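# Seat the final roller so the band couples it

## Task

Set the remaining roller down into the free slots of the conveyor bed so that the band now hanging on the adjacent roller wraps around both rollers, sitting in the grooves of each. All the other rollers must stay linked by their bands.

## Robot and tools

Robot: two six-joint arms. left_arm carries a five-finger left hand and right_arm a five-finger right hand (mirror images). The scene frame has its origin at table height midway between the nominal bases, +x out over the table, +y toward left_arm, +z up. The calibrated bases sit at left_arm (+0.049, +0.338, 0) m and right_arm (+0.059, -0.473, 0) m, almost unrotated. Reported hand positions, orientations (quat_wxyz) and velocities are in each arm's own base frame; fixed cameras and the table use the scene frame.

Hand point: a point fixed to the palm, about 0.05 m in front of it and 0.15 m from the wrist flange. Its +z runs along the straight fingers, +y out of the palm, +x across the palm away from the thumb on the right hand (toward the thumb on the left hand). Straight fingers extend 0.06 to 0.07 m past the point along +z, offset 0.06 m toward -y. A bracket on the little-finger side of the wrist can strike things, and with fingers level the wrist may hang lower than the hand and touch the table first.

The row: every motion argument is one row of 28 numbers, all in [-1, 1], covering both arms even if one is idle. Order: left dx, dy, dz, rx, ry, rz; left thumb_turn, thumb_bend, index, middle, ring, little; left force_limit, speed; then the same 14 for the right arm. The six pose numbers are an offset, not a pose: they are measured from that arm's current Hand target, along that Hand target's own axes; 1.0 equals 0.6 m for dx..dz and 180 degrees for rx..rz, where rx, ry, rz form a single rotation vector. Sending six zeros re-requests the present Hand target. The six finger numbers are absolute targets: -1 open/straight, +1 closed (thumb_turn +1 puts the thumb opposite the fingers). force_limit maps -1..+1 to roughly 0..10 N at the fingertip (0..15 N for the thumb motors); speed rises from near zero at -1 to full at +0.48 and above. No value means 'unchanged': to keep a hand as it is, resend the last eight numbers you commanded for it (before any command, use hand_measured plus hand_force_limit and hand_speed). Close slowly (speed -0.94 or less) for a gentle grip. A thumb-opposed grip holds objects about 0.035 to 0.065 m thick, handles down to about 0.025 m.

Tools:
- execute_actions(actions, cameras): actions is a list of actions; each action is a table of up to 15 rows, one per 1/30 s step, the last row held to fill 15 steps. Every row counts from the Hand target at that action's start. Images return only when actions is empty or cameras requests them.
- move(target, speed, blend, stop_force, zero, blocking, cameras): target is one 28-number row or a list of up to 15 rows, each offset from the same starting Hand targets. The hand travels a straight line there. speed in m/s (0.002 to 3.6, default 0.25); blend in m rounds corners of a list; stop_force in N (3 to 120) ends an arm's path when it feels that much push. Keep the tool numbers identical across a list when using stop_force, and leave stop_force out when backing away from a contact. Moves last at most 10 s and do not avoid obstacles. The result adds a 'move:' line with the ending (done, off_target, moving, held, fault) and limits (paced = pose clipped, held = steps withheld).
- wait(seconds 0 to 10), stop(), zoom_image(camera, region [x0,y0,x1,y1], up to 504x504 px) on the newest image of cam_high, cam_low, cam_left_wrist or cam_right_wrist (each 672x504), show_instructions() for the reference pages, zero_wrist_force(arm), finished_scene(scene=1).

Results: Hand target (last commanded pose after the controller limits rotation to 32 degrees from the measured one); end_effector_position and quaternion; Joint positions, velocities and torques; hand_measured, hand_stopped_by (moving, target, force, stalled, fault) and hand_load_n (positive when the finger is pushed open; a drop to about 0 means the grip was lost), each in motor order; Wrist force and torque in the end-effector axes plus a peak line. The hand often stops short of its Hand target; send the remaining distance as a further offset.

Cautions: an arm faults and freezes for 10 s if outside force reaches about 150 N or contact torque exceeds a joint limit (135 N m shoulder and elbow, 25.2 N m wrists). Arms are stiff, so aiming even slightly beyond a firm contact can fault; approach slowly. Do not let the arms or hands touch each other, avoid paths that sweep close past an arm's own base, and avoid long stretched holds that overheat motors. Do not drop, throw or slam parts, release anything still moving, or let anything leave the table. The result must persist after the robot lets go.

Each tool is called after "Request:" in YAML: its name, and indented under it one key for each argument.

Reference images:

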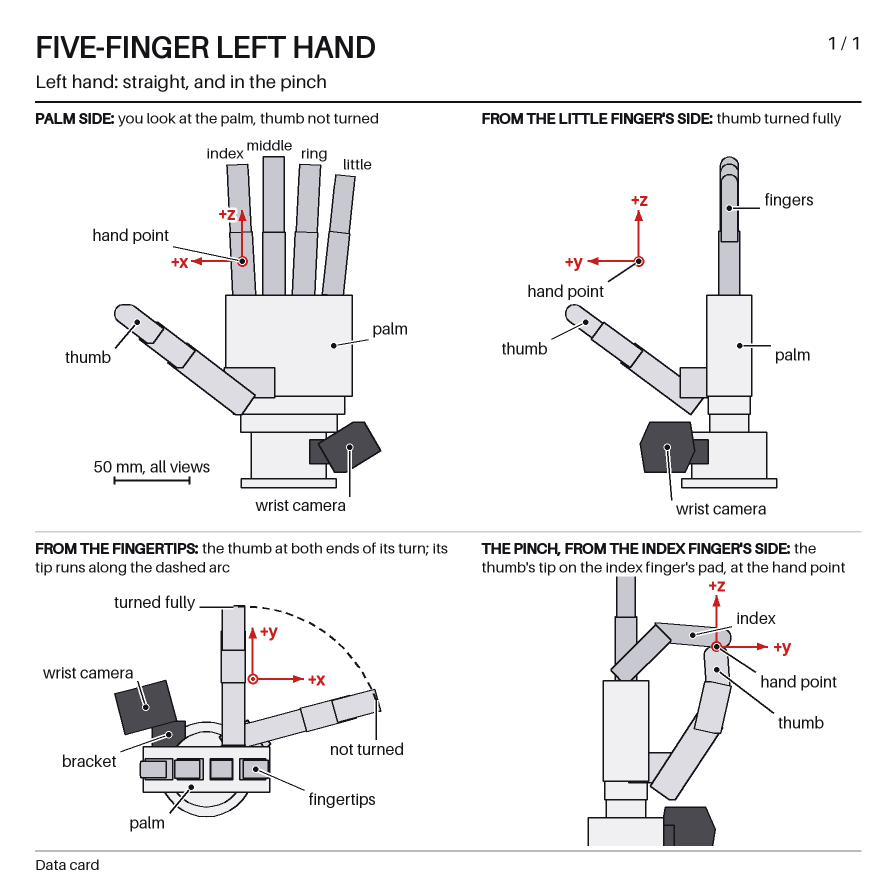

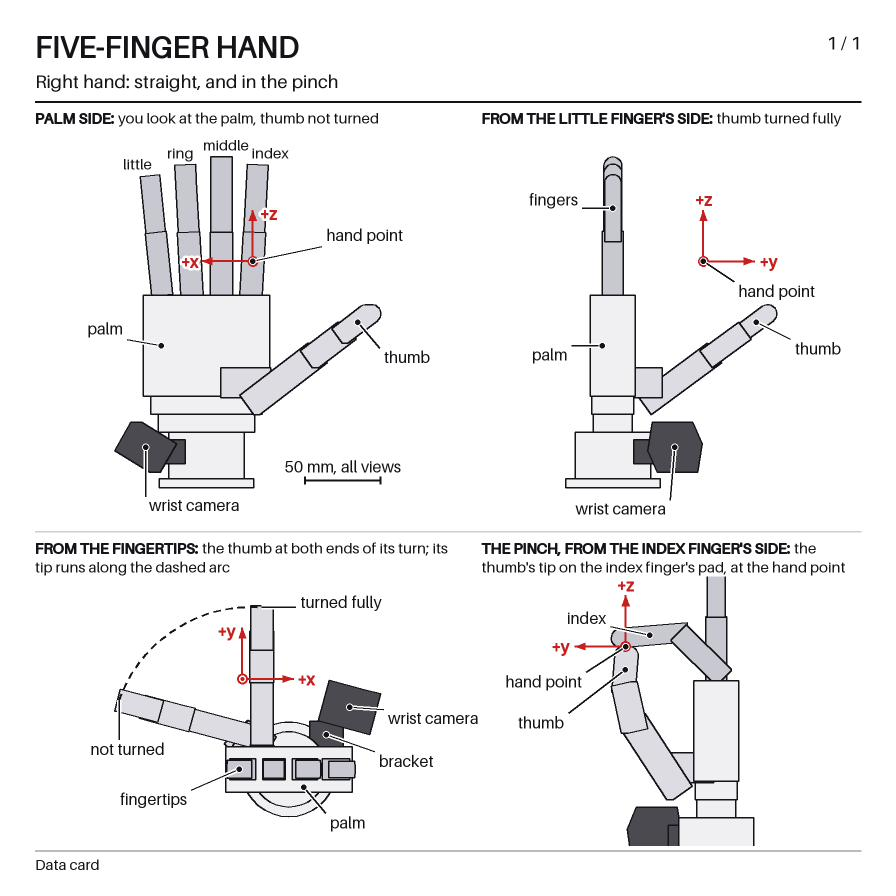

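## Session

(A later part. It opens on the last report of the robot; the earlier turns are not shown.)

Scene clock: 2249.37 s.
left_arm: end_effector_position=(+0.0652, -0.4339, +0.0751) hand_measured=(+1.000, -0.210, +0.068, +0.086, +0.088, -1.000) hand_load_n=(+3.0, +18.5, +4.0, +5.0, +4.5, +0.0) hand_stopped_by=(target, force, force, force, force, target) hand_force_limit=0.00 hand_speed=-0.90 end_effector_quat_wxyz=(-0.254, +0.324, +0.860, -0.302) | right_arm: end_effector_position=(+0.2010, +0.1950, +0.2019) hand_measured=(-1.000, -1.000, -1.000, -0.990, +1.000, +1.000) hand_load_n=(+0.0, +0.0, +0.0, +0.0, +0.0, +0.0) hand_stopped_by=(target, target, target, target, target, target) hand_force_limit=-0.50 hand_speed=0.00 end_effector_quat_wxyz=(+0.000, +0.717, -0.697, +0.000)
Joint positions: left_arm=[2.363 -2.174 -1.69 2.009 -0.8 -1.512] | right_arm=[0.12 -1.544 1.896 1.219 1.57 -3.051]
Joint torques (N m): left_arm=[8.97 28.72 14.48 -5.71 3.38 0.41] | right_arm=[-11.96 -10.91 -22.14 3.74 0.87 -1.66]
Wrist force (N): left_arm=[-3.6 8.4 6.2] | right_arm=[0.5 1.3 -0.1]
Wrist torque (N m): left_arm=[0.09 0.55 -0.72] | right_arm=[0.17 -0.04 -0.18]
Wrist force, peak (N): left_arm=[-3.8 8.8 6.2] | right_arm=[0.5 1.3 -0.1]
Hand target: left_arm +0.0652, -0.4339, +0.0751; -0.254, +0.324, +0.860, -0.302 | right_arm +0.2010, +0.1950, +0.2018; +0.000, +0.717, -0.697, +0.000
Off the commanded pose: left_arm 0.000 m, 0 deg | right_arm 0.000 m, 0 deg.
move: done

Request:
move:
  target: [0,0,0,0,0,0,1,0.35,0.5,0.5,0.5,-1,0.0,-0.9,0,0,0.09,0,0,0,-1,-1,-1,-0.99,1,1,-0.5,0.0]
  speed: 0.05
  stop_force: 5
  cameras: ["cam_right_wrist"]

Request:
zoom_image:
  camera: "cam_right_wrist"
  region: [160, 60, 440, 320]

Scene clock: 2254.90 s.
left_arm: end_effector_position=(+0.0652, -0.4339, +0.0751) hand_measured=(+1.000, -0.210, +0.068, +0.086, +0.088, -1.000) hand_load_n=(+3.0, +18.5, +3.5, +4.5, +4.5, +0.0) hand_stopped_by=(target, force, force, force, force, target) hand_force_limit=0.00 hand_speed=-0.90 end_effector_quat_wxyz=(-0.254, +0.324, +0.860, -0.302) | right_arm: end_effector_position=(+0.2010, +0.1950, +0.1479) hand_measured=(-1.000, -1.000, -1.000, -0.990, +1.000, +1.000) hand_load_n=(+0.0, +0.0, +0.0, +0.0, +0.0, +0.0) hand_stopped_by=(target, target, target, target, target, target) hand_force_limit=-0.50 hand_speed=0.00 end_effector_quat_wxyz=(+0.000, +0.717, -0.697, +0.000)
Joint positions: left_arm=[2.363 -2.174 -1.69 2.009 -0.8 -1.512] | right_arm=[0.12 -1.487 1.987 1.071 1.57 -3.051]
Joint torques (N m): left_arm=[8.66 28.06 13.99 -5.75 3.23 0.27] | right_arm=[13.55 -27.98 -23.92 3.72 0.11 1.36]
Wrist force (N): left_arm=[-3.7 8.7 6.2] | right_arm=[0.2 0.7 -0.3]
Wrist torque (N m): left_arm=[0.13 0.56 -0.72] | right_arm=[0.12 -0.01 -0.22]
Wrist force, peak (N): left_arm=[-3.6 8.8 6.3] | right_arm=[0.4 1.3 -1.0]
Hand target: left_arm +0.0652, -0.4339, +0.0751; -0.254, +0.324, +0.860, -0.302 | right_arm +0.2010, +0.1950, +0.1478; +0.000, +0.717, -0.697, +0.000
Off the commanded pose: left_arm 0.000 m, 0 deg | right_arm 0.000 m, 0 deg.
move: done
Images, in order (width x height): cam_right_wrist 672x504.

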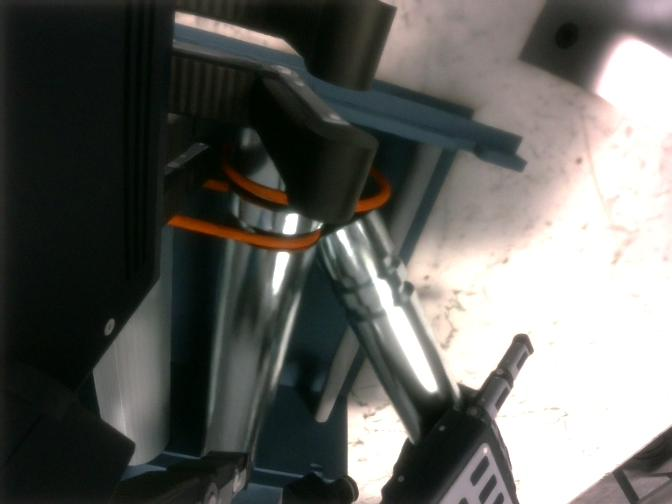

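Scaled by 1.800 from the camera's 672x504 image, which has a finer 960x720 frame.

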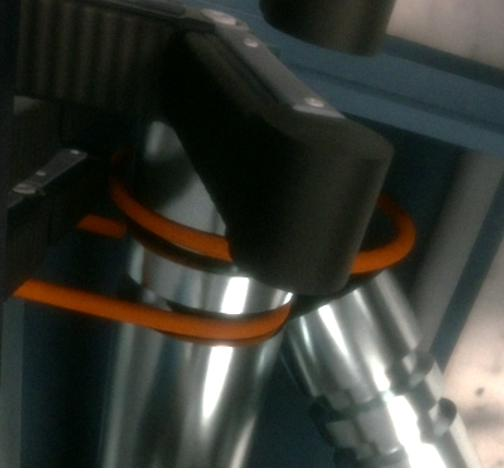

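Request:
zoom_image:
  camera: "cam_right_wrist"
  region: [60, 230, 360, 490]

Scaled by 1.680 from the camera's 672x504 image, which has a finer 960x720 frame.

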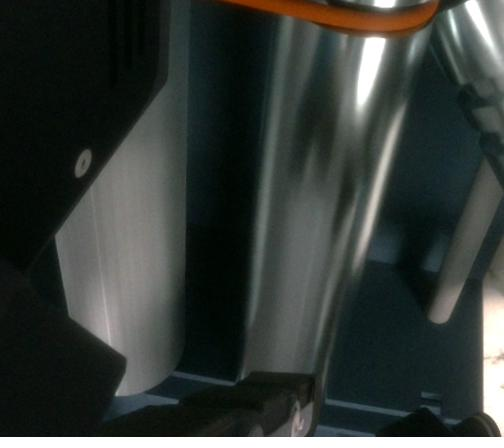

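Request:
execute_actions:
  actions: []
  cameras: ["all"]

Scene clock: 2312.17 s.
left_arm: end_effector_position=(+0.0652, -0.4339, +0.0751) hand_measured=(+1.000, -0.210, +0.068, +0.086, +0.088, -1.000) hand_load_n=(+3.5, +18.5, +3.5, +4.5, +4.5, +0.0) hand_stopped_by=(target, force, force, force, force, target) hand_force_limit=0.00 hand_speed=-0.90 end_effector_quat_wxyz=(-0.254, +0.324, +0.860, -0.302) | right_arm: end_effector_position=(+0.2010, +0.1950, +0.1478) hand_measured=(-1.000, -1.000, -1.000, -0.990, +1.000, +1.000) hand_load_n=(+0.0, +0.0, +0.0, +0.0, +0.0, +0.0) hand_stopped_by=(target, target, target, target, target, target) hand_force_limit=-0.50 hand_speed=0.00 end_effector_quat_wxyz=(+0.000, +0.717, -0.697, +0.000)
Joint positions: left_arm=[2.363 -2.174 -1.69 2.009 -0.8 -1.512] | right_arm=[0.12 -1.487 1.987 1.071 1.57 -3.051]
Joint velocities: within noise
Joint torques (N m): left_arm=[9.18 28.8 13.4 -5.8 2.92 0.52] | right_arm=[13.28 -28.35 -22.82 0.14 -0.76 1.31]
Wrist force (N): left_arm=[-3.5 8.5 6.3] | right_arm=[0.4 0.5 -0.4]
Wrist torque (N m): left_arm=[0.11 0.54 -0.72] | right_arm=[0.09 -0.03 -0.21]
Wrist force, peak (N): left_arm=[-3.7 8.8 6.5] | right_arm=[0.6 1.1 -0.4]
Hand target: left_arm +0.0652, -0.4339, +0.0751; -0.254, +0.324, +0.860, -0.302 | right_arm +0.2010, +0.1950, +0.1478; +0.000, +0.717, -0.697, +0.000
Off the commanded pose: left_arm 0.000 m, 0 deg | right_arm 0.000 m, 0 deg.

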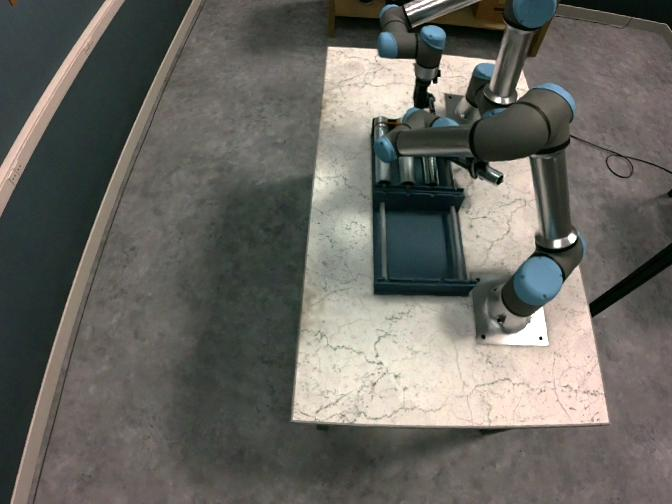

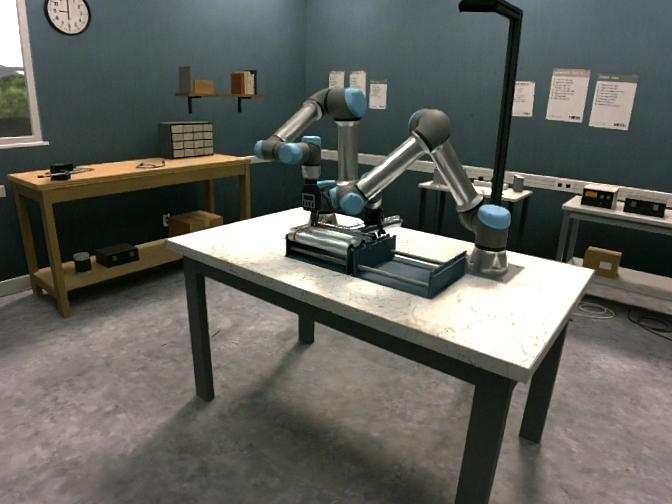

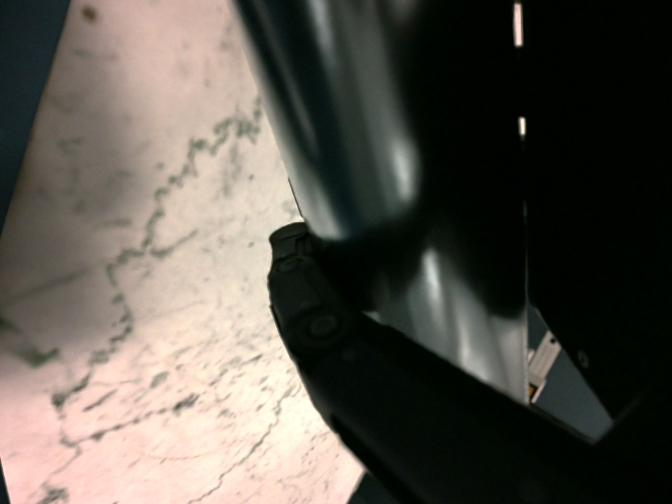

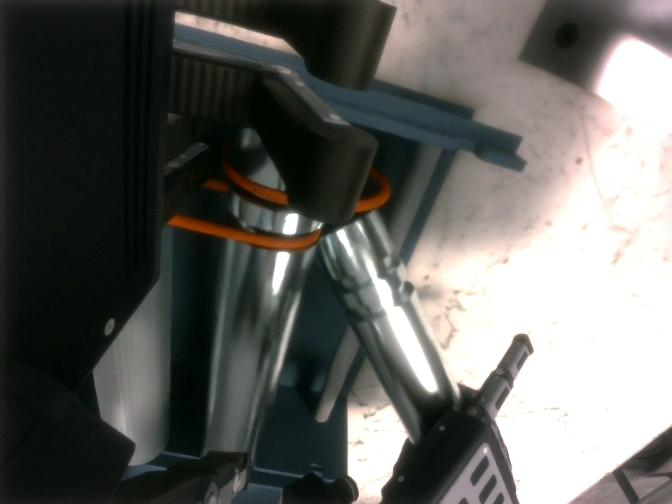

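Request:
zoom_image:
  camera: "cam_right_wrist"
  region: [200, 120, 440, 300]

Scaled by 2.100 from the camera's 672x504 image, which has a finer 960x720 frame.

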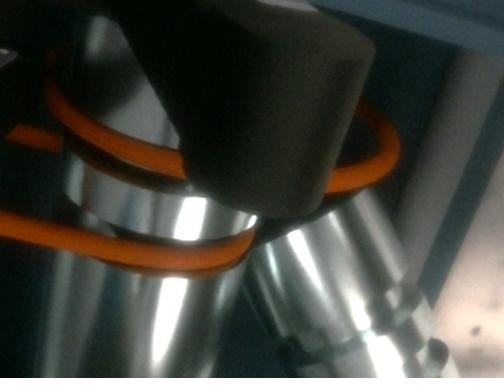

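Request:
zoom_image:
  camera: "cam_right_wrist"
  region: [290, 190, 480, 440]

Request:
zoom_image:
  camera: "cam_right_wrist"
  region: [160, 120, 340, 480]

Scaled by 2.016 from the camera's 672x504 image, which has a finer 960x720 frame.

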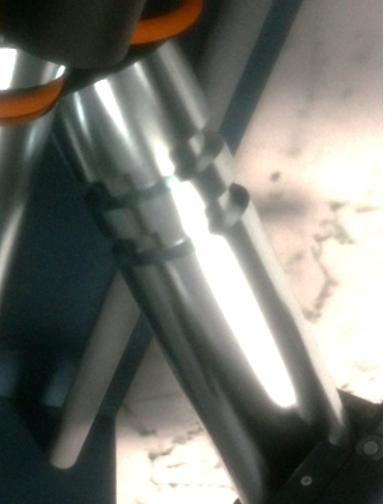

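Scaled by 1.400 from the camera's 672x504 image, which has a finer 960x720 frame.

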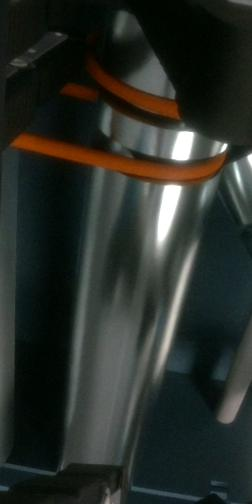

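Request:
zoom_image:
  camera: "cam_right_wrist"
  region: [310, 200, 430, 290]

Request:
zoom_image:
  camera: "cam_right_wrist"
  region: [350, 280, 470, 370]

Scaled by 4.200 from the camera's 672x504 image, which has a finer 960x720 frame.

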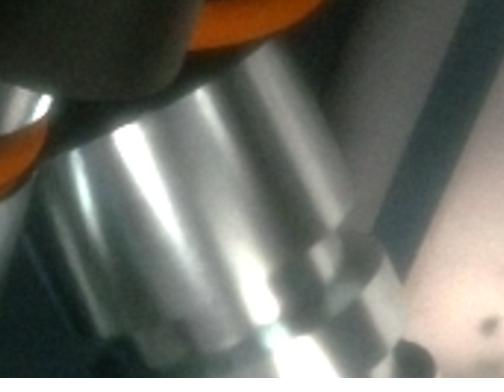

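Scaled by 4.200 from the camera's 672x504 image, which has a finer 960x720 frame.

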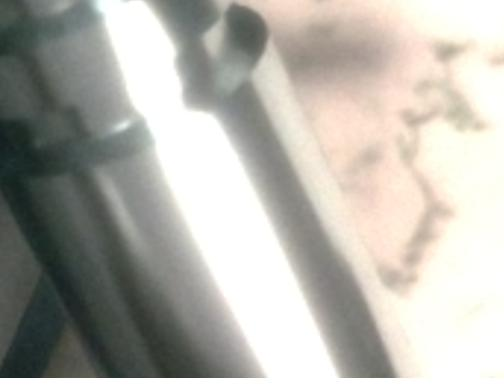

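Request:
move:
  target:
    - [0,0,0,0,0,0,1,0.35,0.5,0.5,0.5,-1,0.0,-0.9,0,0,-0.05,0,0,0,-1,-1,-1,-0.99,1,1,-0.5,0.0]
    - [0,0,0,0,0,0,1,0.35,0.5,0.5,0.5,-1,0.0,-0.9,0.0833,0,-0.05,0,0,0,-1,-1,-1,-0.99,1,1,-0.5,0.0]
  blend: [0.01,0]
  speed: 0.15
  cameras: ["cam_right_wrist"]

Scene clock: 2458.90 s.
left_arm: end_effector_position=(+0.0652, -0.4339, +0.0751) hand_measured=(+1.000, -0.210, +0.068, +0.086, +0.088, -1.000) hand_load_n=(+3.0, +18.5, +4.0, +4.5, +4.5, +0.0) hand_stopped_by=(target, force, force, force, force, target) hand_force_limit=0.00 hand_speed=-0.90 end_effector_quat_wxyz=(-0.254, +0.324, +0.860, -0.302) | right_arm: end_effector_position=(+0.2024, +0.1451, +0.1778) hand_measured=(-1.000, -1.000, -1.000, -0.990, +1.000, +1.000) hand_load_n=(+0.0, +0.0, +0.0, +0.0, +0.0, +0.0) hand_stopped_by=(target, target, target, target, target, target) hand_force_limit=-0.50 hand_speed=0.00 end_effector_quat_wxyz=(+0.000, +0.717, -0.697, +0.000)
Joint positions: left_arm=[2.363 -2.174 -1.69 2.009 -0.8 -1.512] | right_arm=[-0.067 -1.579 1.998 1.152 1.57 -3.238]
Joint torques (N m): left_arm=[9.44 28.12 12.15 -5.59 2.77 0.34] | right_arm=[-10.97 -12.72 -20.59 4.83 0.51 -1.13]
Wrist force (N): left_arm=[-3.7 8.7 6.3] | right_arm=[0.0 0.8 -0.4]
Wrist torque (N m): left_arm=[0.13 0.58 -0.74] | right_arm=[0.12 0.02 -0.24]
Wrist force, peak (N): left_arm=[-3.5 8.9 6.3] | right_arm=[-0.9 1.1 -1.4]
Hand target: left_arm +0.0652, -0.4339, +0.0751; -0.254, +0.324, +0.860, -0.302 | right_arm +0.2024, +0.1450, +0.1778; +0.000, +0.717, -0.697, +0.000
Off the commanded pose: left_arm 0.000 m, 0 deg | right_arm 0.000 m, 0 deg.
move: done
Images, in order (width x height): cam_right_wrist 672x504.

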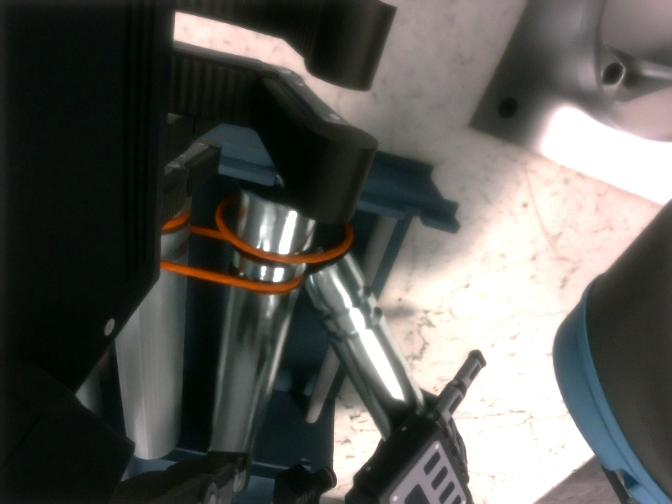

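Request:
zoom_image:
  camera: "cam_right_wrist"
  region: [200, 180, 410, 340]

Scaled by 2.400 from the camera's 672x504 image, which has a finer 960x720 frame.

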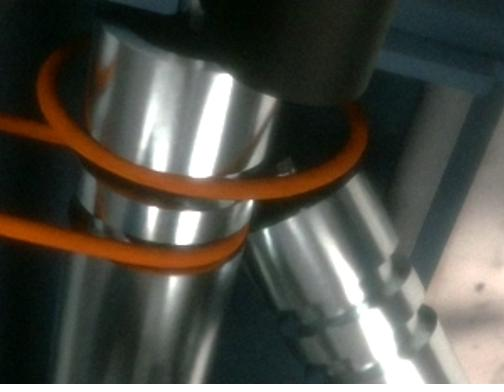

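Request:
zoom_image:
  camera: "cam_right_wrist"
  region: [290, 230, 410, 320]

Request:
zoom_image:
  camera: "cam_right_wrist"
  region: [320, 310, 440, 400]

Request:
zoom_image:
  camera: "cam_right_wrist"
  region: [200, 180, 320, 270]

Request:
zoom_image:
  camera: "cam_right_wrist"
  region: [200, 290, 320, 380]

Scaled by 4.200 from the camera's 672x504 image, which has a finer 960x720 frame.

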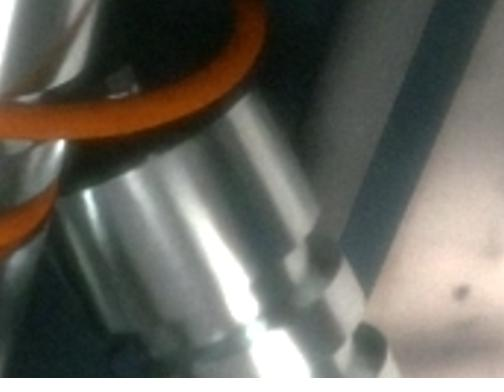

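Scaled by 4.200 from the camera's 672x504 image, which has a finer 960x720 frame.

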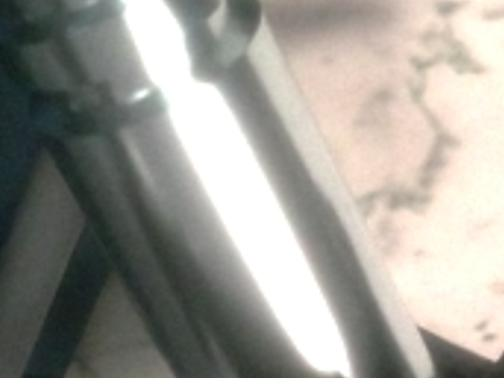

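Scaled by 4.200 from the camera's 672x504 image, which has a finer 960x720 frame.

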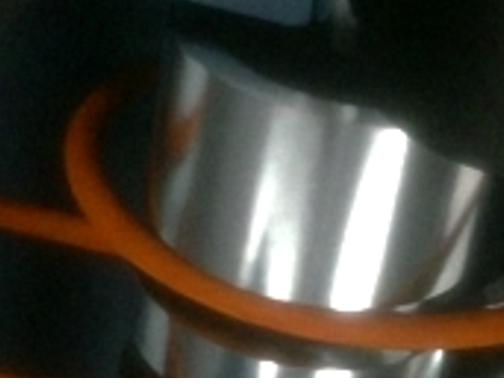

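Scaled by 4.200 from the camera's 672x504 image, which has a finer 960x720 frame.

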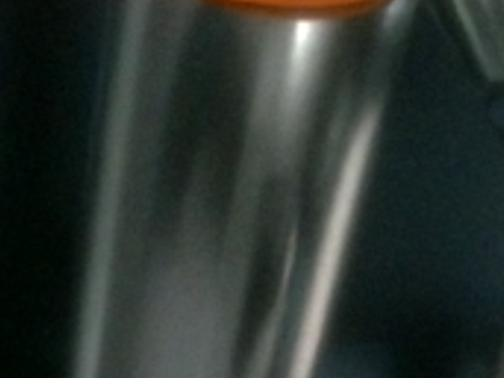

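Request:
zoom_image:
  camera: "cam_right_wrist"
  region: [295, 270, 375, 330]

Request:
zoom_image:
  camera: "cam_right_wrist"
  region: [320, 330, 400, 390]

Scaled by 6.300 from the camera's 672x504 image, which has a finer 960x720 frame.

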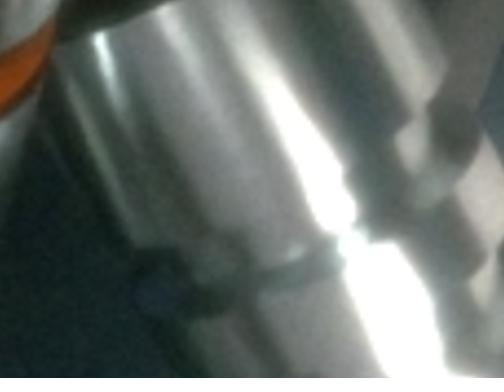

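Scaled by 6.300 from the camera's 672x504 image, which has a finer 960x720 frame.

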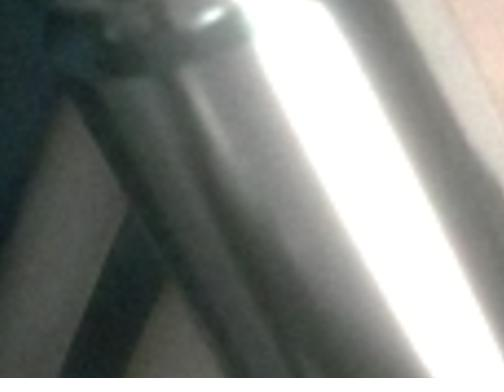

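Request:
move:
  target: [0.00898,-0.01246,-0.00337,0,0,0,1,0.35,0.5,0.5,0.5,-1,0.0,-0.9,0,0,0,0,0,0,-1,-1,-1,-0.99,1,1,-0.5,0.0]
  speed: 0.03
  stop_force: 6
  cameras: ["cam_right_wrist"]

Request:
zoom_image:
  camera: "cam_right_wrist"
  region: [200, 180, 410, 340]

Scene clock: 2510.70 s.
left_arm: end_effector_position=(+0.0599, -0.4339, +0.0829) hand_measured=(+1.000, -0.210, +0.068, +0.086, +0.088, -1.000) hand_load_n=(+3.0, +18.0, +3.5, +4.0, +5.0, -0.5) hand_stopped_by=(target, force, force, force, force, target) hand_force_limit=0.00 hand_speed=-0.90 end_effector_quat_wxyz=(-0.254, +0.324, +0.860, -0.302) | right_arm: end_effector_position=(+0.2024, +0.1450, +0.1778) hand_measured=(-1.000, -1.000, -1.000, -0.990, +1.000, +1.000) hand_load_n=(+0.0, +0.0, +0.0, +0.0, +0.0, +0.0) hand_stopped_by=(target, target, target, target, target, target) hand_force_limit=-0.50 hand_speed=0.00 end_effector_quat_wxyz=(+0.000, +0.717, -0.697, +0.000)
Joint positions: left_arm=[2.355 -2.156 -1.693 2.002 -0.798 -1.524] | right_arm=[-0.067 -1.579 1.998 1.152 1.57 -3.238]
Joint torques (N m): left_arm=[12.31 28.02 17.7 -0.59 0.48 0.9] | right_arm=[-11.63 -7.8 -14.84 4.68 0.88 -1.21]
Wrist force (N): left_arm=[-3.6 8.9 6.8] | right_arm=[0.0 0.9 -0.3]
Wrist torque (N m): left_arm=[0.11 0.60 -0.77] | right_arm=[0.14 0.02 -0.22]
Wrist force, peak (N): left_arm=[-4.3 9.5 6.4] | right_arm=[0.3 1.2 -0.4]
Hand target: left_arm +0.0599, -0.4339, +0.0829; -0.254, +0.324, +0.860, -0.302 | right_arm +0.2024, +0.1450, +0.1778; +0.000, +0.717, -0.697, +0.000
Off the commanded pose: left_arm 0.000 m, 0 deg | right_arm 0.000 m, 0 deg.
move: done
Images, in order (width x height): cam_right_wrist 672x504.

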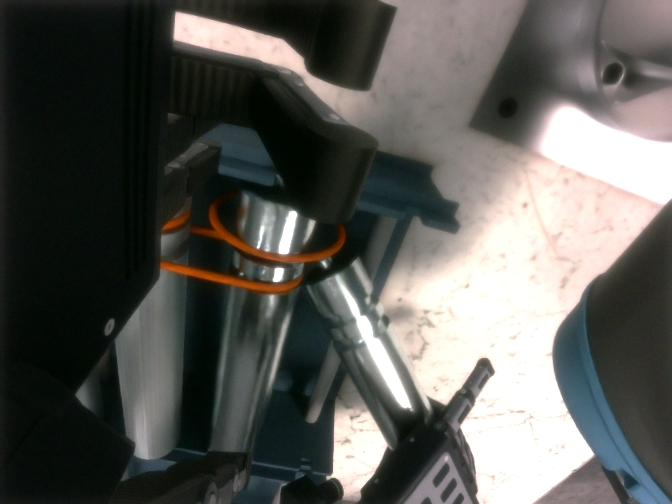

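Scaled by 2.400 from the camera's 672x504 image, which has a finer 960x720 frame.

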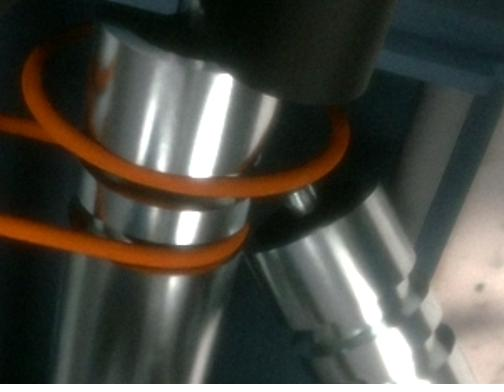

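Request:
move:
  target:
    - [-0.00532,0.00406,-0.00371,0,0,0,1,0.35,0.5,0.5,0.5,-1,0.0,-0.9,0.0333,0,-0.0333,0,0,0,-1,-1,-1,-0.99,1,1,-0.5,0.0]
    - [-0.03540,0.00449,-0.00612,0,0,0,1,0.35,0.5,0.5,0.5,-1,0.0,-0.9,0.0333,0,-0.0333,0,0,0,-1,-1,-1,-0.99,1,1,-0.5,0.0]
  speed: 0.03
  stop_force: 6
  cameras: ["cam_right_wrist"]

Request:
zoom_image:
  camera: "cam_right_wrist"
  region: [200, 190, 410, 350]

Scene clock: 2525.83 s.
left_arm: end_effector_position=(+0.0774, -0.4460, +0.0785) hand_measured=(+1.000, -0.210, +0.070, +0.086, +0.088, -1.000) hand_load_n=(+5.5, +19.5, +1.0, +2.0, +11.0, +0.0) hand_stopped_by=(target, force, force, force, force, target) hand_force_limit=0.00 hand_speed=-0.90 end_effector_quat_wxyz=(-0.254, +0.324, +0.860, -0.302) | right_arm: end_effector_position=(+0.2030, +0.1250, +0.1978) hand_measured=(-1.000, -1.000, -1.000, -0.990, +1.000, +1.000) hand_load_n=(+0.0, -0.5, +0.0, +0.0, +0.0, +0.0) hand_stopped_by=(target, target, target, target, target, target) hand_force_limit=-0.50 hand_speed=0.00 end_effector_quat_wxyz=(+0.000, +0.717, -0.697, +0.000)
Joint positions: left_arm=[2.363 -2.2 -1.631 1.976 -0.8 -1.513] | right_arm=[-0.146 -1.617 1.98 1.208 1.57 -3.317]
Joint torques (N m): left_arm=[5.22 56.69 9.22 -0.08 0.49 1.68] | right_arm=[13.31 -8.21 -10.35 -0.04 -0.96 1.52]
Wrist force (N): left_arm=[-1.9 11.9 10.3] | right_arm=[0.3 0.7 -0.2]
Wrist torque (N m): left_arm=[0.21 1.33 -1.39] | right_arm=[0.09 -0.03 -0.17]
Wrist force, peak (N): left_arm=[-2.2 12.2 10.9] | right_arm=[0.0 1.4 -0.1]
Hand target: left_arm +0.0773, -0.4460, +0.0785; -0.254, +0.324, +0.860, -0.302 | right_arm +0.2030, +0.1250, +0.1978; +0.000, +0.717, -0.697, +0.000
Off the commanded pose: left_arm 0.000 m, 0 deg | right_arm 0.000 m, 0 deg.
move: done
Images, in order (width x height): cam_right_wrist 672x504.

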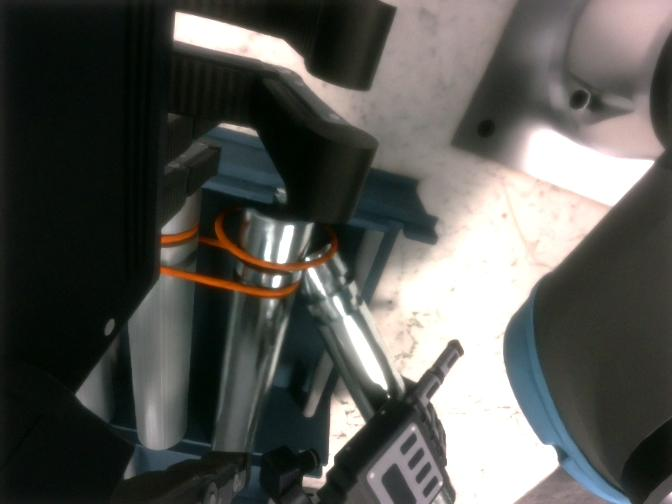

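Scaled by 2.400 from the camera's 672x504 image, which has a finer 960x720 frame.

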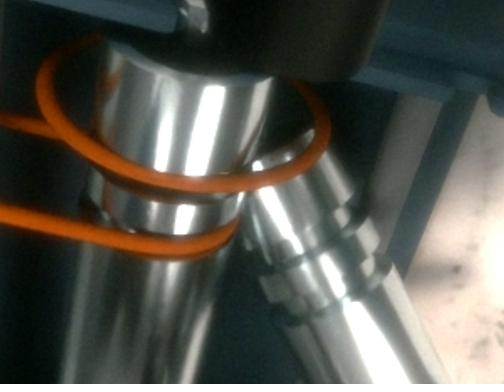

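Request:
move:
  target: [0.00012,0.001155,0.00222,0,0,0,1,0.35,0.5,0.5,0.5,-1,0.0,-0.9,0,0,0,0,0,0,-1,-1,-1,-0.99,1,1,-0.5,0.0]
  speed: 0.02
  cameras: []

Scene clock: 2530.97 s.
left_arm: end_effector_position=(+0.0767, -0.4460, +0.0771) hand_measured=(+1.000, -0.210, +0.070, +0.086, +0.088, -1.000) hand_load_n=(+5.5, +20.0, +1.5, +1.5, +8.5, +0.0) hand_stopped_by=(target, force, force, force, force, target) hand_force_limit=0.00 hand_speed=-0.90 end_effector_quat_wxyz=(-0.254, +0.324, +0.860, -0.302) | right_arm: end_effector_position=(+0.2030, +0.1250, +0.1978) hand_measured=(-1.000, -1.000, -1.000, -0.990, +1.000, +1.000) hand_load_n=(+0.0, +0.0, +0.0, +0.0, +0.0, +0.0) hand_stopped_by=(target, target, target, target, target, target) hand_force_limit=-0.50 hand_speed=0.00 end_effector_quat_wxyz=(+0.000, +0.717, -0.697, +0.000)
Joint positions: left_arm=[2.362 -2.201 -1.633 1.98 -0.8 -1.514] | right_arm=[-0.146 -1.617 1.98 1.208 1.57 -3.317]
Joint torques (N m): left_arm=[-8.27 31.7 10.05 -1.32 4.99 -1.58] | right_arm=[13.1 -7.74 -9.27 0.07 -0.71 1.6]
Wrist force (N): left_arm=[-2.9 9.7 7.4] | right_arm=[0.2 0.9 -0.4]
Wrist torque (N m): left_arm=[0.15 0.75 -0.92] | right_arm=[0.14 -0.01 -0.17]
Wrist force, peak (N): left_arm=[-1.8 12.2 10.6] | right_arm=[0.3 1.2 -0.7]
Hand target: left_arm +0.0767, -0.4460, +0.0771; -0.254, +0.324, +0.860, -0.302 | right_arm +0.2030, +0.1250, +0.1978; +0.000, +0.717, -0.697, +0.000
Off the commanded pose: left_arm 0.000 m, 0 deg | right_arm 0.000 m, 0 deg.
move: done
No camera images: "cameras" was empty.

Request:
move:
  target: [-0.01337,0.00019,-0.00107,0,0,0,1,0.35,0.5,0.5,0.5,-1,0.0,-0.9,0,0,0,0,0,0,-1,-1,-1,-0.99,1,1,-0.5,0.0]
  speed: 0.02
  stop_force: 5
  cameras: ["cam_right_wrist"]

Request:
zoom_image:
  camera: "cam_right_wrist"
  region: [200, 190, 410, 350]

Scene clock: 2536.20 s.
left_arm: end_effector_position=(+0.0825, -0.4514, +0.0755) hand_measured=(+1.000, -0.210, +0.070, +0.086, +0.088, -1.000) hand_load_n=(+5.0, +19.5, +1.0, +2.5, +11.5, +0.0) hand_stopped_by=(target, force, force, force, force, target) hand_force_limit=0.00 hand_speed=-0.90 end_effector_quat_wxyz=(-0.254, +0.324, +0.860, -0.302) | right_arm: end_effector_position=(+0.2030, +0.1250, +0.1978) hand_measured=(-1.000, -1.000, -1.000, -0.990, +1.000, +1.000) hand_load_n=(+0.0, +0.0, +0.0, +0.0, +0.0, +0.0) hand_stopped_by=(target, target, target, target, target, target) hand_force_limit=-0.50 hand_speed=0.00 end_effector_quat_wxyz=(+0.000, +0.717, -0.697, +0.000)
Joint positions: left_arm=[2.362 -2.218 -1.608 1.971 -0.8 -1.513] | right_arm=[-0.146 -1.617 1.98 1.208 1.57 -3.317]
Joint torques (N m): left_arm=[14.12 57.34 9.42 0.1 -0.31 1.94] | right_arm=[11.53 -6.63 -9.25 0.08 -0.8 1.7]
Wrist force (N): left_arm=[-2.0 12.2 11.1] | right_arm=[0.0 0.8 -0.3]
Wrist torque (N m): left_arm=[0.19 1.45 -1.34] | right_arm=[0.10 0.01 -0.18]
Wrist force, peak (N): left_arm=[-1.7 12.5 11.2] | right_arm=[0.4 1.3 -0.2]
Hand target: left_arm +0.0825, -0.4514, +0.0755; -0.254, +0.324, +0.860, -0.302 | right_arm +0.2030, +0.1250, +0.1978; +0.000, +0.717, -0.697, +0.000
Off the commanded pose: left_arm 0.000 m, 0 deg | right_arm 0.000 m, 0 deg.
move: done
Images, in order (width x height): cam_right_wrist 672x504.

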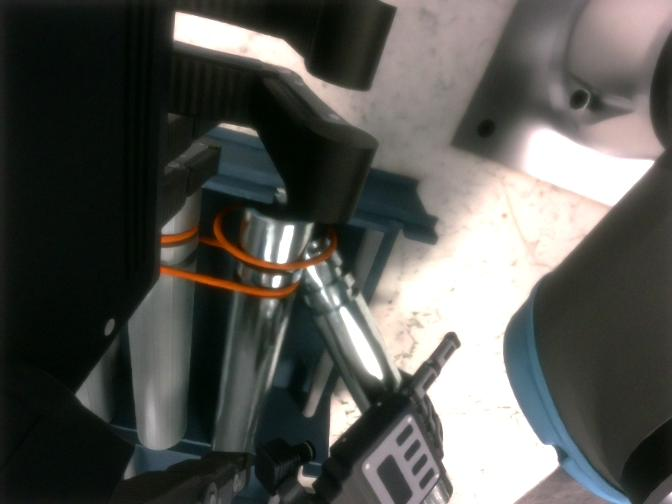

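Scaled by 2.400 from the camera's 672x504 image, which has a finer 960x720 frame.

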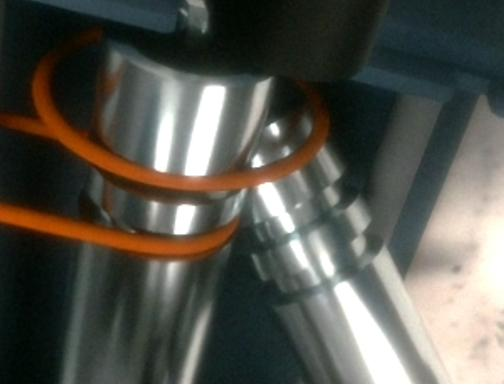

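Request:
move:
  target: [0.00016,0.00154,0.00296,0,0,0,1,0.35,0.5,0.5,0.5,-1,0.0,-0.9,0,0,0,0,0,0,-1,-1,-1,-0.99,1,1,-0.5,0.0]
  speed: 0.02
  cameras: ["cam_right_wrist"]

Request:
zoom_image:
  camera: "cam_right_wrist"
  region: [270, 200, 370, 275]

Scene clock: 2540.17 s.
left_arm: end_effector_position=(+0.0817, -0.4514, +0.0737) hand_measured=(+1.000, -0.210, +0.070, +0.088, +0.088, -1.000) hand_load_n=(+5.5, +19.5, +1.5, +1.0, +8.0, +0.0) hand_stopped_by=(target, force, force, force, force, target) hand_force_limit=0.00 hand_speed=-0.90 end_effector_quat_wxyz=(-0.254, +0.324, +0.860, -0.302) | right_arm: end_effector_position=(+0.2030, +0.1250, +0.1978) hand_measured=(-1.000, -1.000, -1.000, -0.990, +1.000, +1.000) hand_load_n=(+0.0, +0.0, +0.0, +0.0, +0.5, +0.0) hand_stopped_by=(target, target, target, target, target, target) hand_force_limit=-0.50 hand_speed=0.00 end_effector_quat_wxyz=(+0.000, +0.717, -0.697, +0.000)
Joint positions: left_arm=[2.361 -2.22 -1.61 1.977 -0.8 -1.515] | right_arm=[-0.146 -1.617 1.98 1.208 1.57 -3.317]
Joint torques (N m): left_arm=[-8.57 32.24 9.26 -1.68 4.94 -1.58] | right_arm=[9.8 -7.79 -10.33 0.13 -0.76 1.64]
Wrist force (N): left_arm=[-3.6 8.8 6.4] | right_arm=[0.4 0.9 -0.2]
Wrist torque (N m): left_arm=[0.12 0.59 -0.76] | right_arm=[0.14 -0.05 -0.15]
Wrist force, peak (N): left_arm=[-2.0 12.4 11.5] | right_arm=[0.1 1.4 -0.5]
Hand target: left_arm +0.0817, -0.4514, +0.0737; -0.254, +0.324, +0.860, -0.302 | right_arm +0.2030, +0.1250, +0.1978; +0.000, +0.717, -0.697, +0.000
Off the commanded pose: left_arm 0.000 m, 0 deg | right_arm 0.000 m, 0 deg.
move: done
Images, in order (width x height): cam_right_wrist 672x504.

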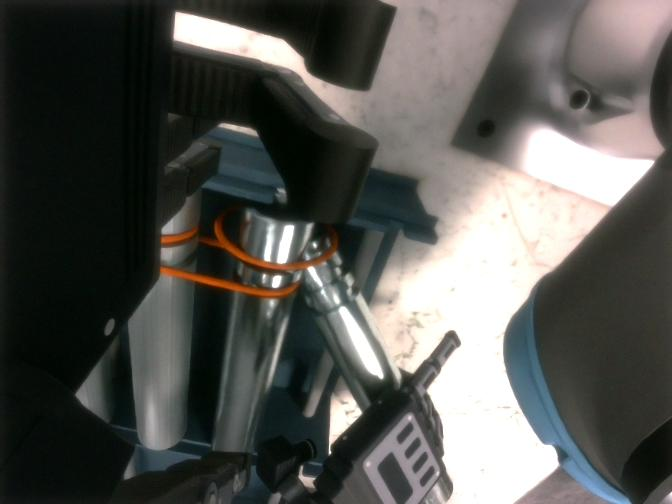

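Scaled by 5.040 from the camera's 672x504 image, which has a finer 960x720 frame.

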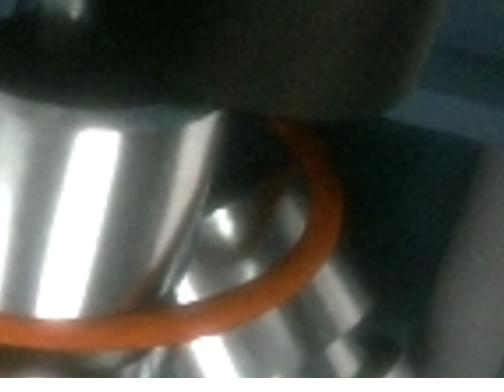

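Request:
move:
  target: [0,0,0,0,0,0,1,0.35,0.5,0.5,0.5,-1,0.0,-0.9,-0.1218,-0.0345,0,0,0,0,-1,-1,-1,-0.99,1,1,-0.5,0.0]
  speed: 0.12
  cameras: ["cam_right_wrist"]

Request:
zoom_image:
  camera: "cam_right_wrist"
  region: [160, 100, 440, 310]

Scene clock: 2614.10 s.
left_arm: end_effector_position=(+0.0817, -0.4514, +0.0737) hand_measured=(+1.000, -0.210, +0.070, +0.088, +0.088, -1.000) hand_load_n=(+5.5, +20.0, +1.5, +1.0, +8.0, +0.0) hand_stopped_by=(target, force, force, force, force, target) hand_force_limit=0.00 hand_speed=-0.90 end_effector_quat_wxyz=(-0.254, +0.324, +0.860, -0.302) | right_arm: end_effector_position=(+0.2215, +0.1986, +0.1978) hand_measured=(-1.000, -1.000, -1.000, -0.990, +1.000, +1.000) hand_load_n=(+0.0, +0.0, +0.0, +0.0, +0.0, +0.0) hand_stopped_by=(target, target, target, target, target, target) hand_force_limit=-0.50 hand_speed=0.00 end_effector_quat_wxyz=(+0.000, +0.717, -0.697, +0.000)
Joint positions: left_arm=[2.361 -2.22 -1.61 1.977 -0.8 -1.515] | right_arm=[0.124 -1.491 1.851 1.211 1.57 -3.047]
Joint torques (N m): left_arm=[-9.38 41.74 17.02 -5.76 5.04 0.43] | right_arm=[4.86 -18.93 -19.33 1.87 -0.52 1.17]
Wrist force (N): left_arm=[-3.8 8.9 6.7] | right_arm=[0.7 0.5 -0.2]
Wrist torque (N m): left_arm=[0.12 0.63 -0.78] | right_arm=[0.08 -0.08 -0.10]
Wrist force, peak (N): left_arm=[-3.8 9.1 6.8] | right_arm=[1.2 1.2 -0.3]
Hand target: left_arm +0.0817, -0.4514, +0.0737; -0.254, +0.324, +0.860, -0.302 | right_arm +0.2216, +0.1987, +0.1978; +0.000, +0.717, -0.697, +0.000
Off the commanded pose: left_arm 0.000 m, 0 deg | right_arm 0.000 m, 0 deg.
move: done
Images, in order (width x height): cam_right_wrist 672x504.

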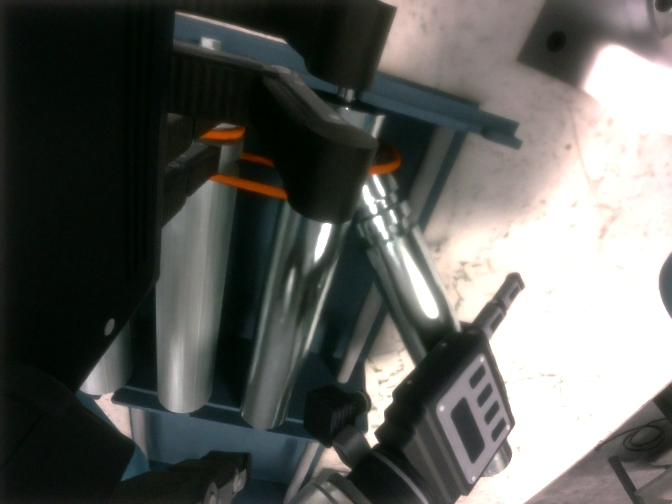

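Scaled by 1.800 from the camera's 672x504 image, which has a finer 960x720 frame.

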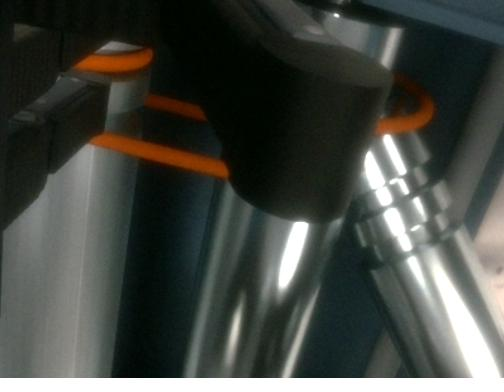

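Request:
zoom_image:
  camera: "cam_right_wrist"
  region: [150, 200, 360, 350]

Scaled by 2.400 from the camera's 672x504 image, which has a finer 960x720 frame.

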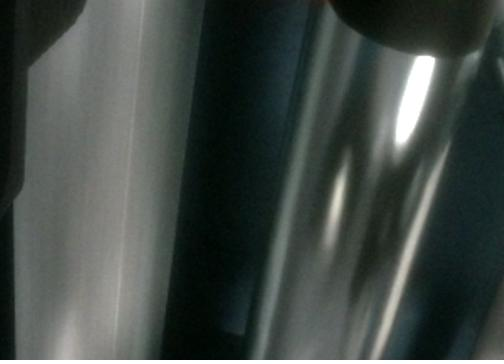

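Request:
move:
  target:
    - [0,0,0,0,0,0,1,0.35,0.5,0.5,0.5,-1,0.0,-0.9,0,0.0092,0,0,0,0,-1,-1,-1,-0.99,1,1,-0.5,0.0]
    - [0,0,0,0,0,0,1,0.35,0.5,0.5,0.5,-1,0.0,-0.9,0,0.0092,0.08,0,0,0,-1,-1,-1,-0.99,1,1,-0.5,0.0]
  speed: 0.05
  stop_force: 4
  cameras: ["cam_right_wrist"]

Request:
zoom_image:
  camera: "cam_right_wrist"
  region: [160, 100, 440, 310]

Scene clock: 2631.60 s.
left_arm: end_effector_position=(+0.0817, -0.4514, +0.0737) hand_measured=(+1.000, -0.210, +0.070, +0.088, +0.088, -1.000) hand_load_n=(+5.5, +19.5, +2.0, +1.0, +8.0, +0.0) hand_stopped_by=(target, force, force, force, force, target) hand_force_limit=0.00 hand_speed=-0.90 end_effector_quat_wxyz=(-0.254, +0.324, +0.860, -0.302) | right_arm: end_effector_position=(+0.2160, +0.1986, +0.1614) hand_measured=(-1.000, -1.000, -1.000, -0.990, +1.000, +1.000) hand_load_n=(+0.0, +0.0, +0.0, -4.5, +0.0, +0.0) hand_stopped_by=(target, target, target, target, target, target) hand_force_limit=-0.50 hand_speed=0.00 end_effector_quat_wxyz=(+0.000, +0.717, -0.697, +0.000)
Joint positions: left_arm=[2.361 -2.22 -1.61 1.977 -0.8 -1.515] | right_arm=[0.126 -1.467 1.925 1.112 1.57 -3.045]
Joint torques (N m): left_arm=[-10.21 51.96 16.85 -5.68 5.04 0.53] | right_arm=[-10.75 -13.84 -10.94 -1.45 0.18 -1.09]
Wrist force (N): left_arm=[-3.6 8.9 6.8] | right_arm=[0.2 5.1 -2.0]
Wrist torque (N m): left_arm=[0.10 0.61 -0.76] | right_arm=[0.11 0.01 -0.14]
Wrist force, peak (N): left_arm=[-3.7 9.0 7.0] | right_arm=[0.2 11.0 -1.6]
Hand target: left_arm +0.0817, -0.4514, +0.0737; -0.254, +0.324, +0.860, -0.302 | right_arm +0.2160, +0.1986, +0.1614; +0.000, +0.717, -0.697, +0.000 (not the last commanded pose)
Off the commanded pose: left_arm 0.000 m, 0 deg | right_arm 0.012 m, 0 deg.
move: contact (right_arm); path passed 1 of 2 targets
Images, in order (width x height): cam_right_wrist 672x504.

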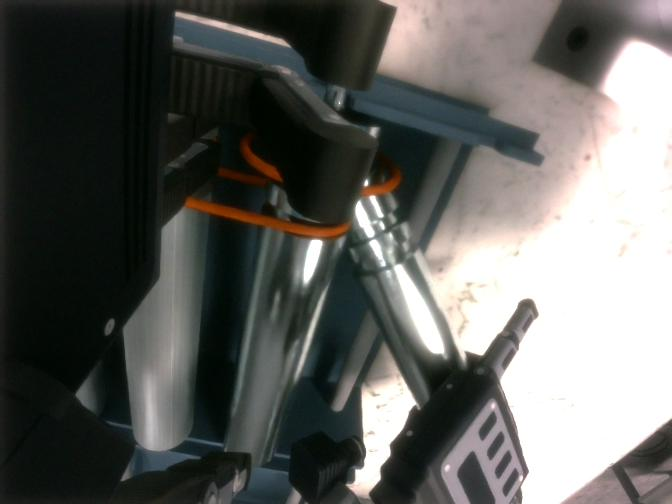

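Scaled by 1.800 from the camera's 672x504 image, which has a finer 960x720 frame.

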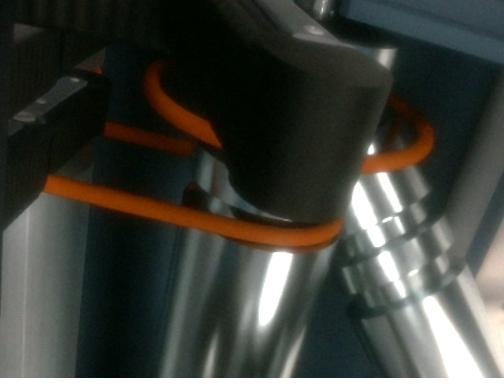

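Request:
move:
  target:
    - [0,0,0,0,0,0,1,0.35,0.5,0.5,0.5,-1,0.0,-0.9,0,0,-0.015,0,0,0,-1,-1,-1,-0.99,1,1,-0.5,0.0]
    - [0,0,0,0,0,0,1,0.35,0.5,0.5,0.5,-1,0.0,-0.9,0,0.0155,-0.015,0,0,0,-1,-1,-1,-0.99,1,1,-0.5,0.0]
  speed: 0.05
  cameras: []

Request:
move:
  target: [0,0,0,0,0,0,1,0.35,0.5,0.5,0.5,-1,0.0,-0.9,0,0,0.045,0,0,0,-1,-1,-1,-0.99,1,1,-0.5,0.0]
  speed: 0.03
  stop_force: 3
  cameras: ["cam_right_wrist"]

Request:
zoom_image:
  camera: "cam_right_wrist"
  region: [160, 100, 440, 310]

Scene clock: 2648.83 s.
left_arm: end_effector_position=(+0.0817, -0.4514, +0.0737) hand_measured=(+1.000, -0.210, +0.070, +0.088, +0.088, -1.000) hand_load_n=(+5.5, +20.0, +1.5, +1.0, +8.0, +0.0) hand_stopped_by=(target, force, force, force, force, target) hand_force_limit=0.00 hand_speed=-0.90 end_effector_quat_wxyz=(-0.254, +0.324, +0.860, -0.302) | right_arm: end_effector_position=(+0.2067, +0.1983, +0.1704) hand_measured=(-1.000, -1.000, -1.000, -0.990, +1.000, +1.000) hand_load_n=(+0.0, +0.0, +0.0, +0.0, +0.0, +0.0) hand_stopped_by=(target, target, target, target, target, target) hand_force_limit=-0.50 hand_speed=0.00 end_effector_quat_wxyz=(+0.000, +0.717, -0.697, +0.000)
Joint positions: left_arm=[2.361 -2.22 -1.61 1.977 -0.8 -1.515] | right_arm=[0.129 -1.497 1.933 1.134 1.57 -3.042]
Joint torques (N m): left_arm=[-8.99 52.26 16.9 -5.72 4.83 0.35] | right_arm=[1.96 -13.21 -23.62 1 0.43 -0.89]
Wrist force (N): left_arm=[-3.6 9.0 6.7] | right_arm=[0.4 0.9 -0.3]
Wrist torque (N m): left_arm=[0.12 0.61 -0.76] | right_arm=[0.12 -0.04 -0.21]
Wrist force, peak (N): left_arm=[-3.8 9.2 6.7] | right_arm=[0.4 5.3 -2.4]
Hand target: left_arm +0.0817, -0.4514, +0.0737; -0.254, +0.324, +0.860, -0.302 | right_arm +0.2067, +0.1983, +0.1704; +0.000, +0.717, -0.697, +0.000
Off the commanded pose: left_arm 0.000 m, 0 deg | right_arm 0.000 m, 0 deg.
move: done
No camera images: "cameras" was empty.

Scene clock: 2650.63 s.
left_arm: end_effector_position=(+0.0817, -0.4514, +0.0737) hand_measured=(+1.000, -0.210, +0.070, +0.088, +0.088, -1.000) hand_load_n=(+5.5, +20.0, +2.0, +1.0, +8.0, +0.0) hand_stopped_by=(target, force, force, force, force, target) hand_force_limit=0.00 hand_speed=-0.90 end_effector_quat_wxyz=(-0.254, +0.324, +0.860, -0.302) | right_arm: end_effector_position=(+0.2067, +0.1983, +0.1434) hand_measured=(-1.000, -1.000, -1.000, -0.990, +1.000, +1.000) hand_load_n=(+0.0, +0.0, +0.0, +0.0, +0.0, +0.0) hand_stopped_by=(target, target, target, target, target, target) hand_force_limit=-0.50 hand_speed=0.00 end_effector_quat_wxyz=(+0.000, +0.717, -0.697, +0.000)
Joint positions: left_arm=[2.361 -2.22 -1.61 1.977 -0.8 -1.515] | right_arm=[0.129 -1.465 1.976 1.06 1.57 -3.042]
Joint torques (N m): left_arm=[-9.47 51.98 16.43 -5.74 4.68 0.64] | right_arm=[-10.09 -27.39 -22.01 4.76 0.69 1.32]
Wrist force (N): left_arm=[-3.7 8.9 6.6] | right_arm=[0.2 0.6 -0.3]
Wrist torque (N m): left_arm=[0.12 0.62 -0.78] | right_arm=[0.09 -0.01 -0.23]
Wrist force, peak (N): left_arm=[-4.2 8.9 6.8] | right_arm=[0.5 1.1 -0.6]
Hand target: left_arm +0.0817, -0.4514, +0.0737; -0.254, +0.324, +0.860, -0.302 | right_arm +0.2067, +0.1983, +0.1434; +0.000, +0.717, -0.697, +0.000
Off the commanded pose: left_arm 0.000 m, 0 deg | right_arm 0.000 m, 0 deg.
move: done
Images, in order (width x height): cam_right_wrist 672x504.

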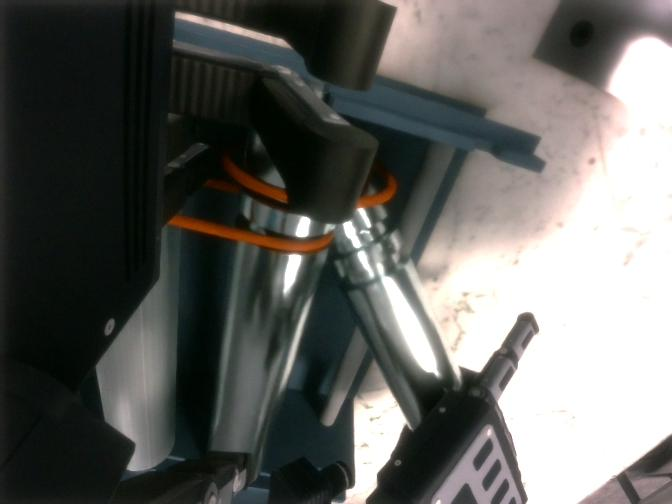

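Scaled by 1.800 from the camera's 672x504 image, which has a finer 960x720 frame.

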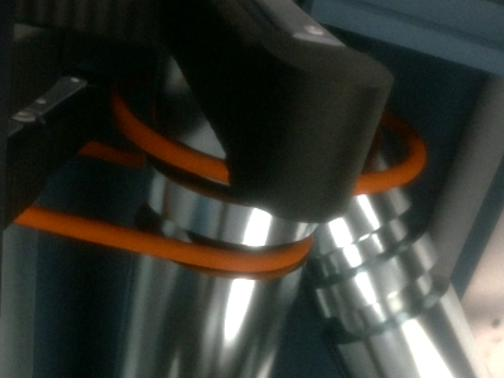

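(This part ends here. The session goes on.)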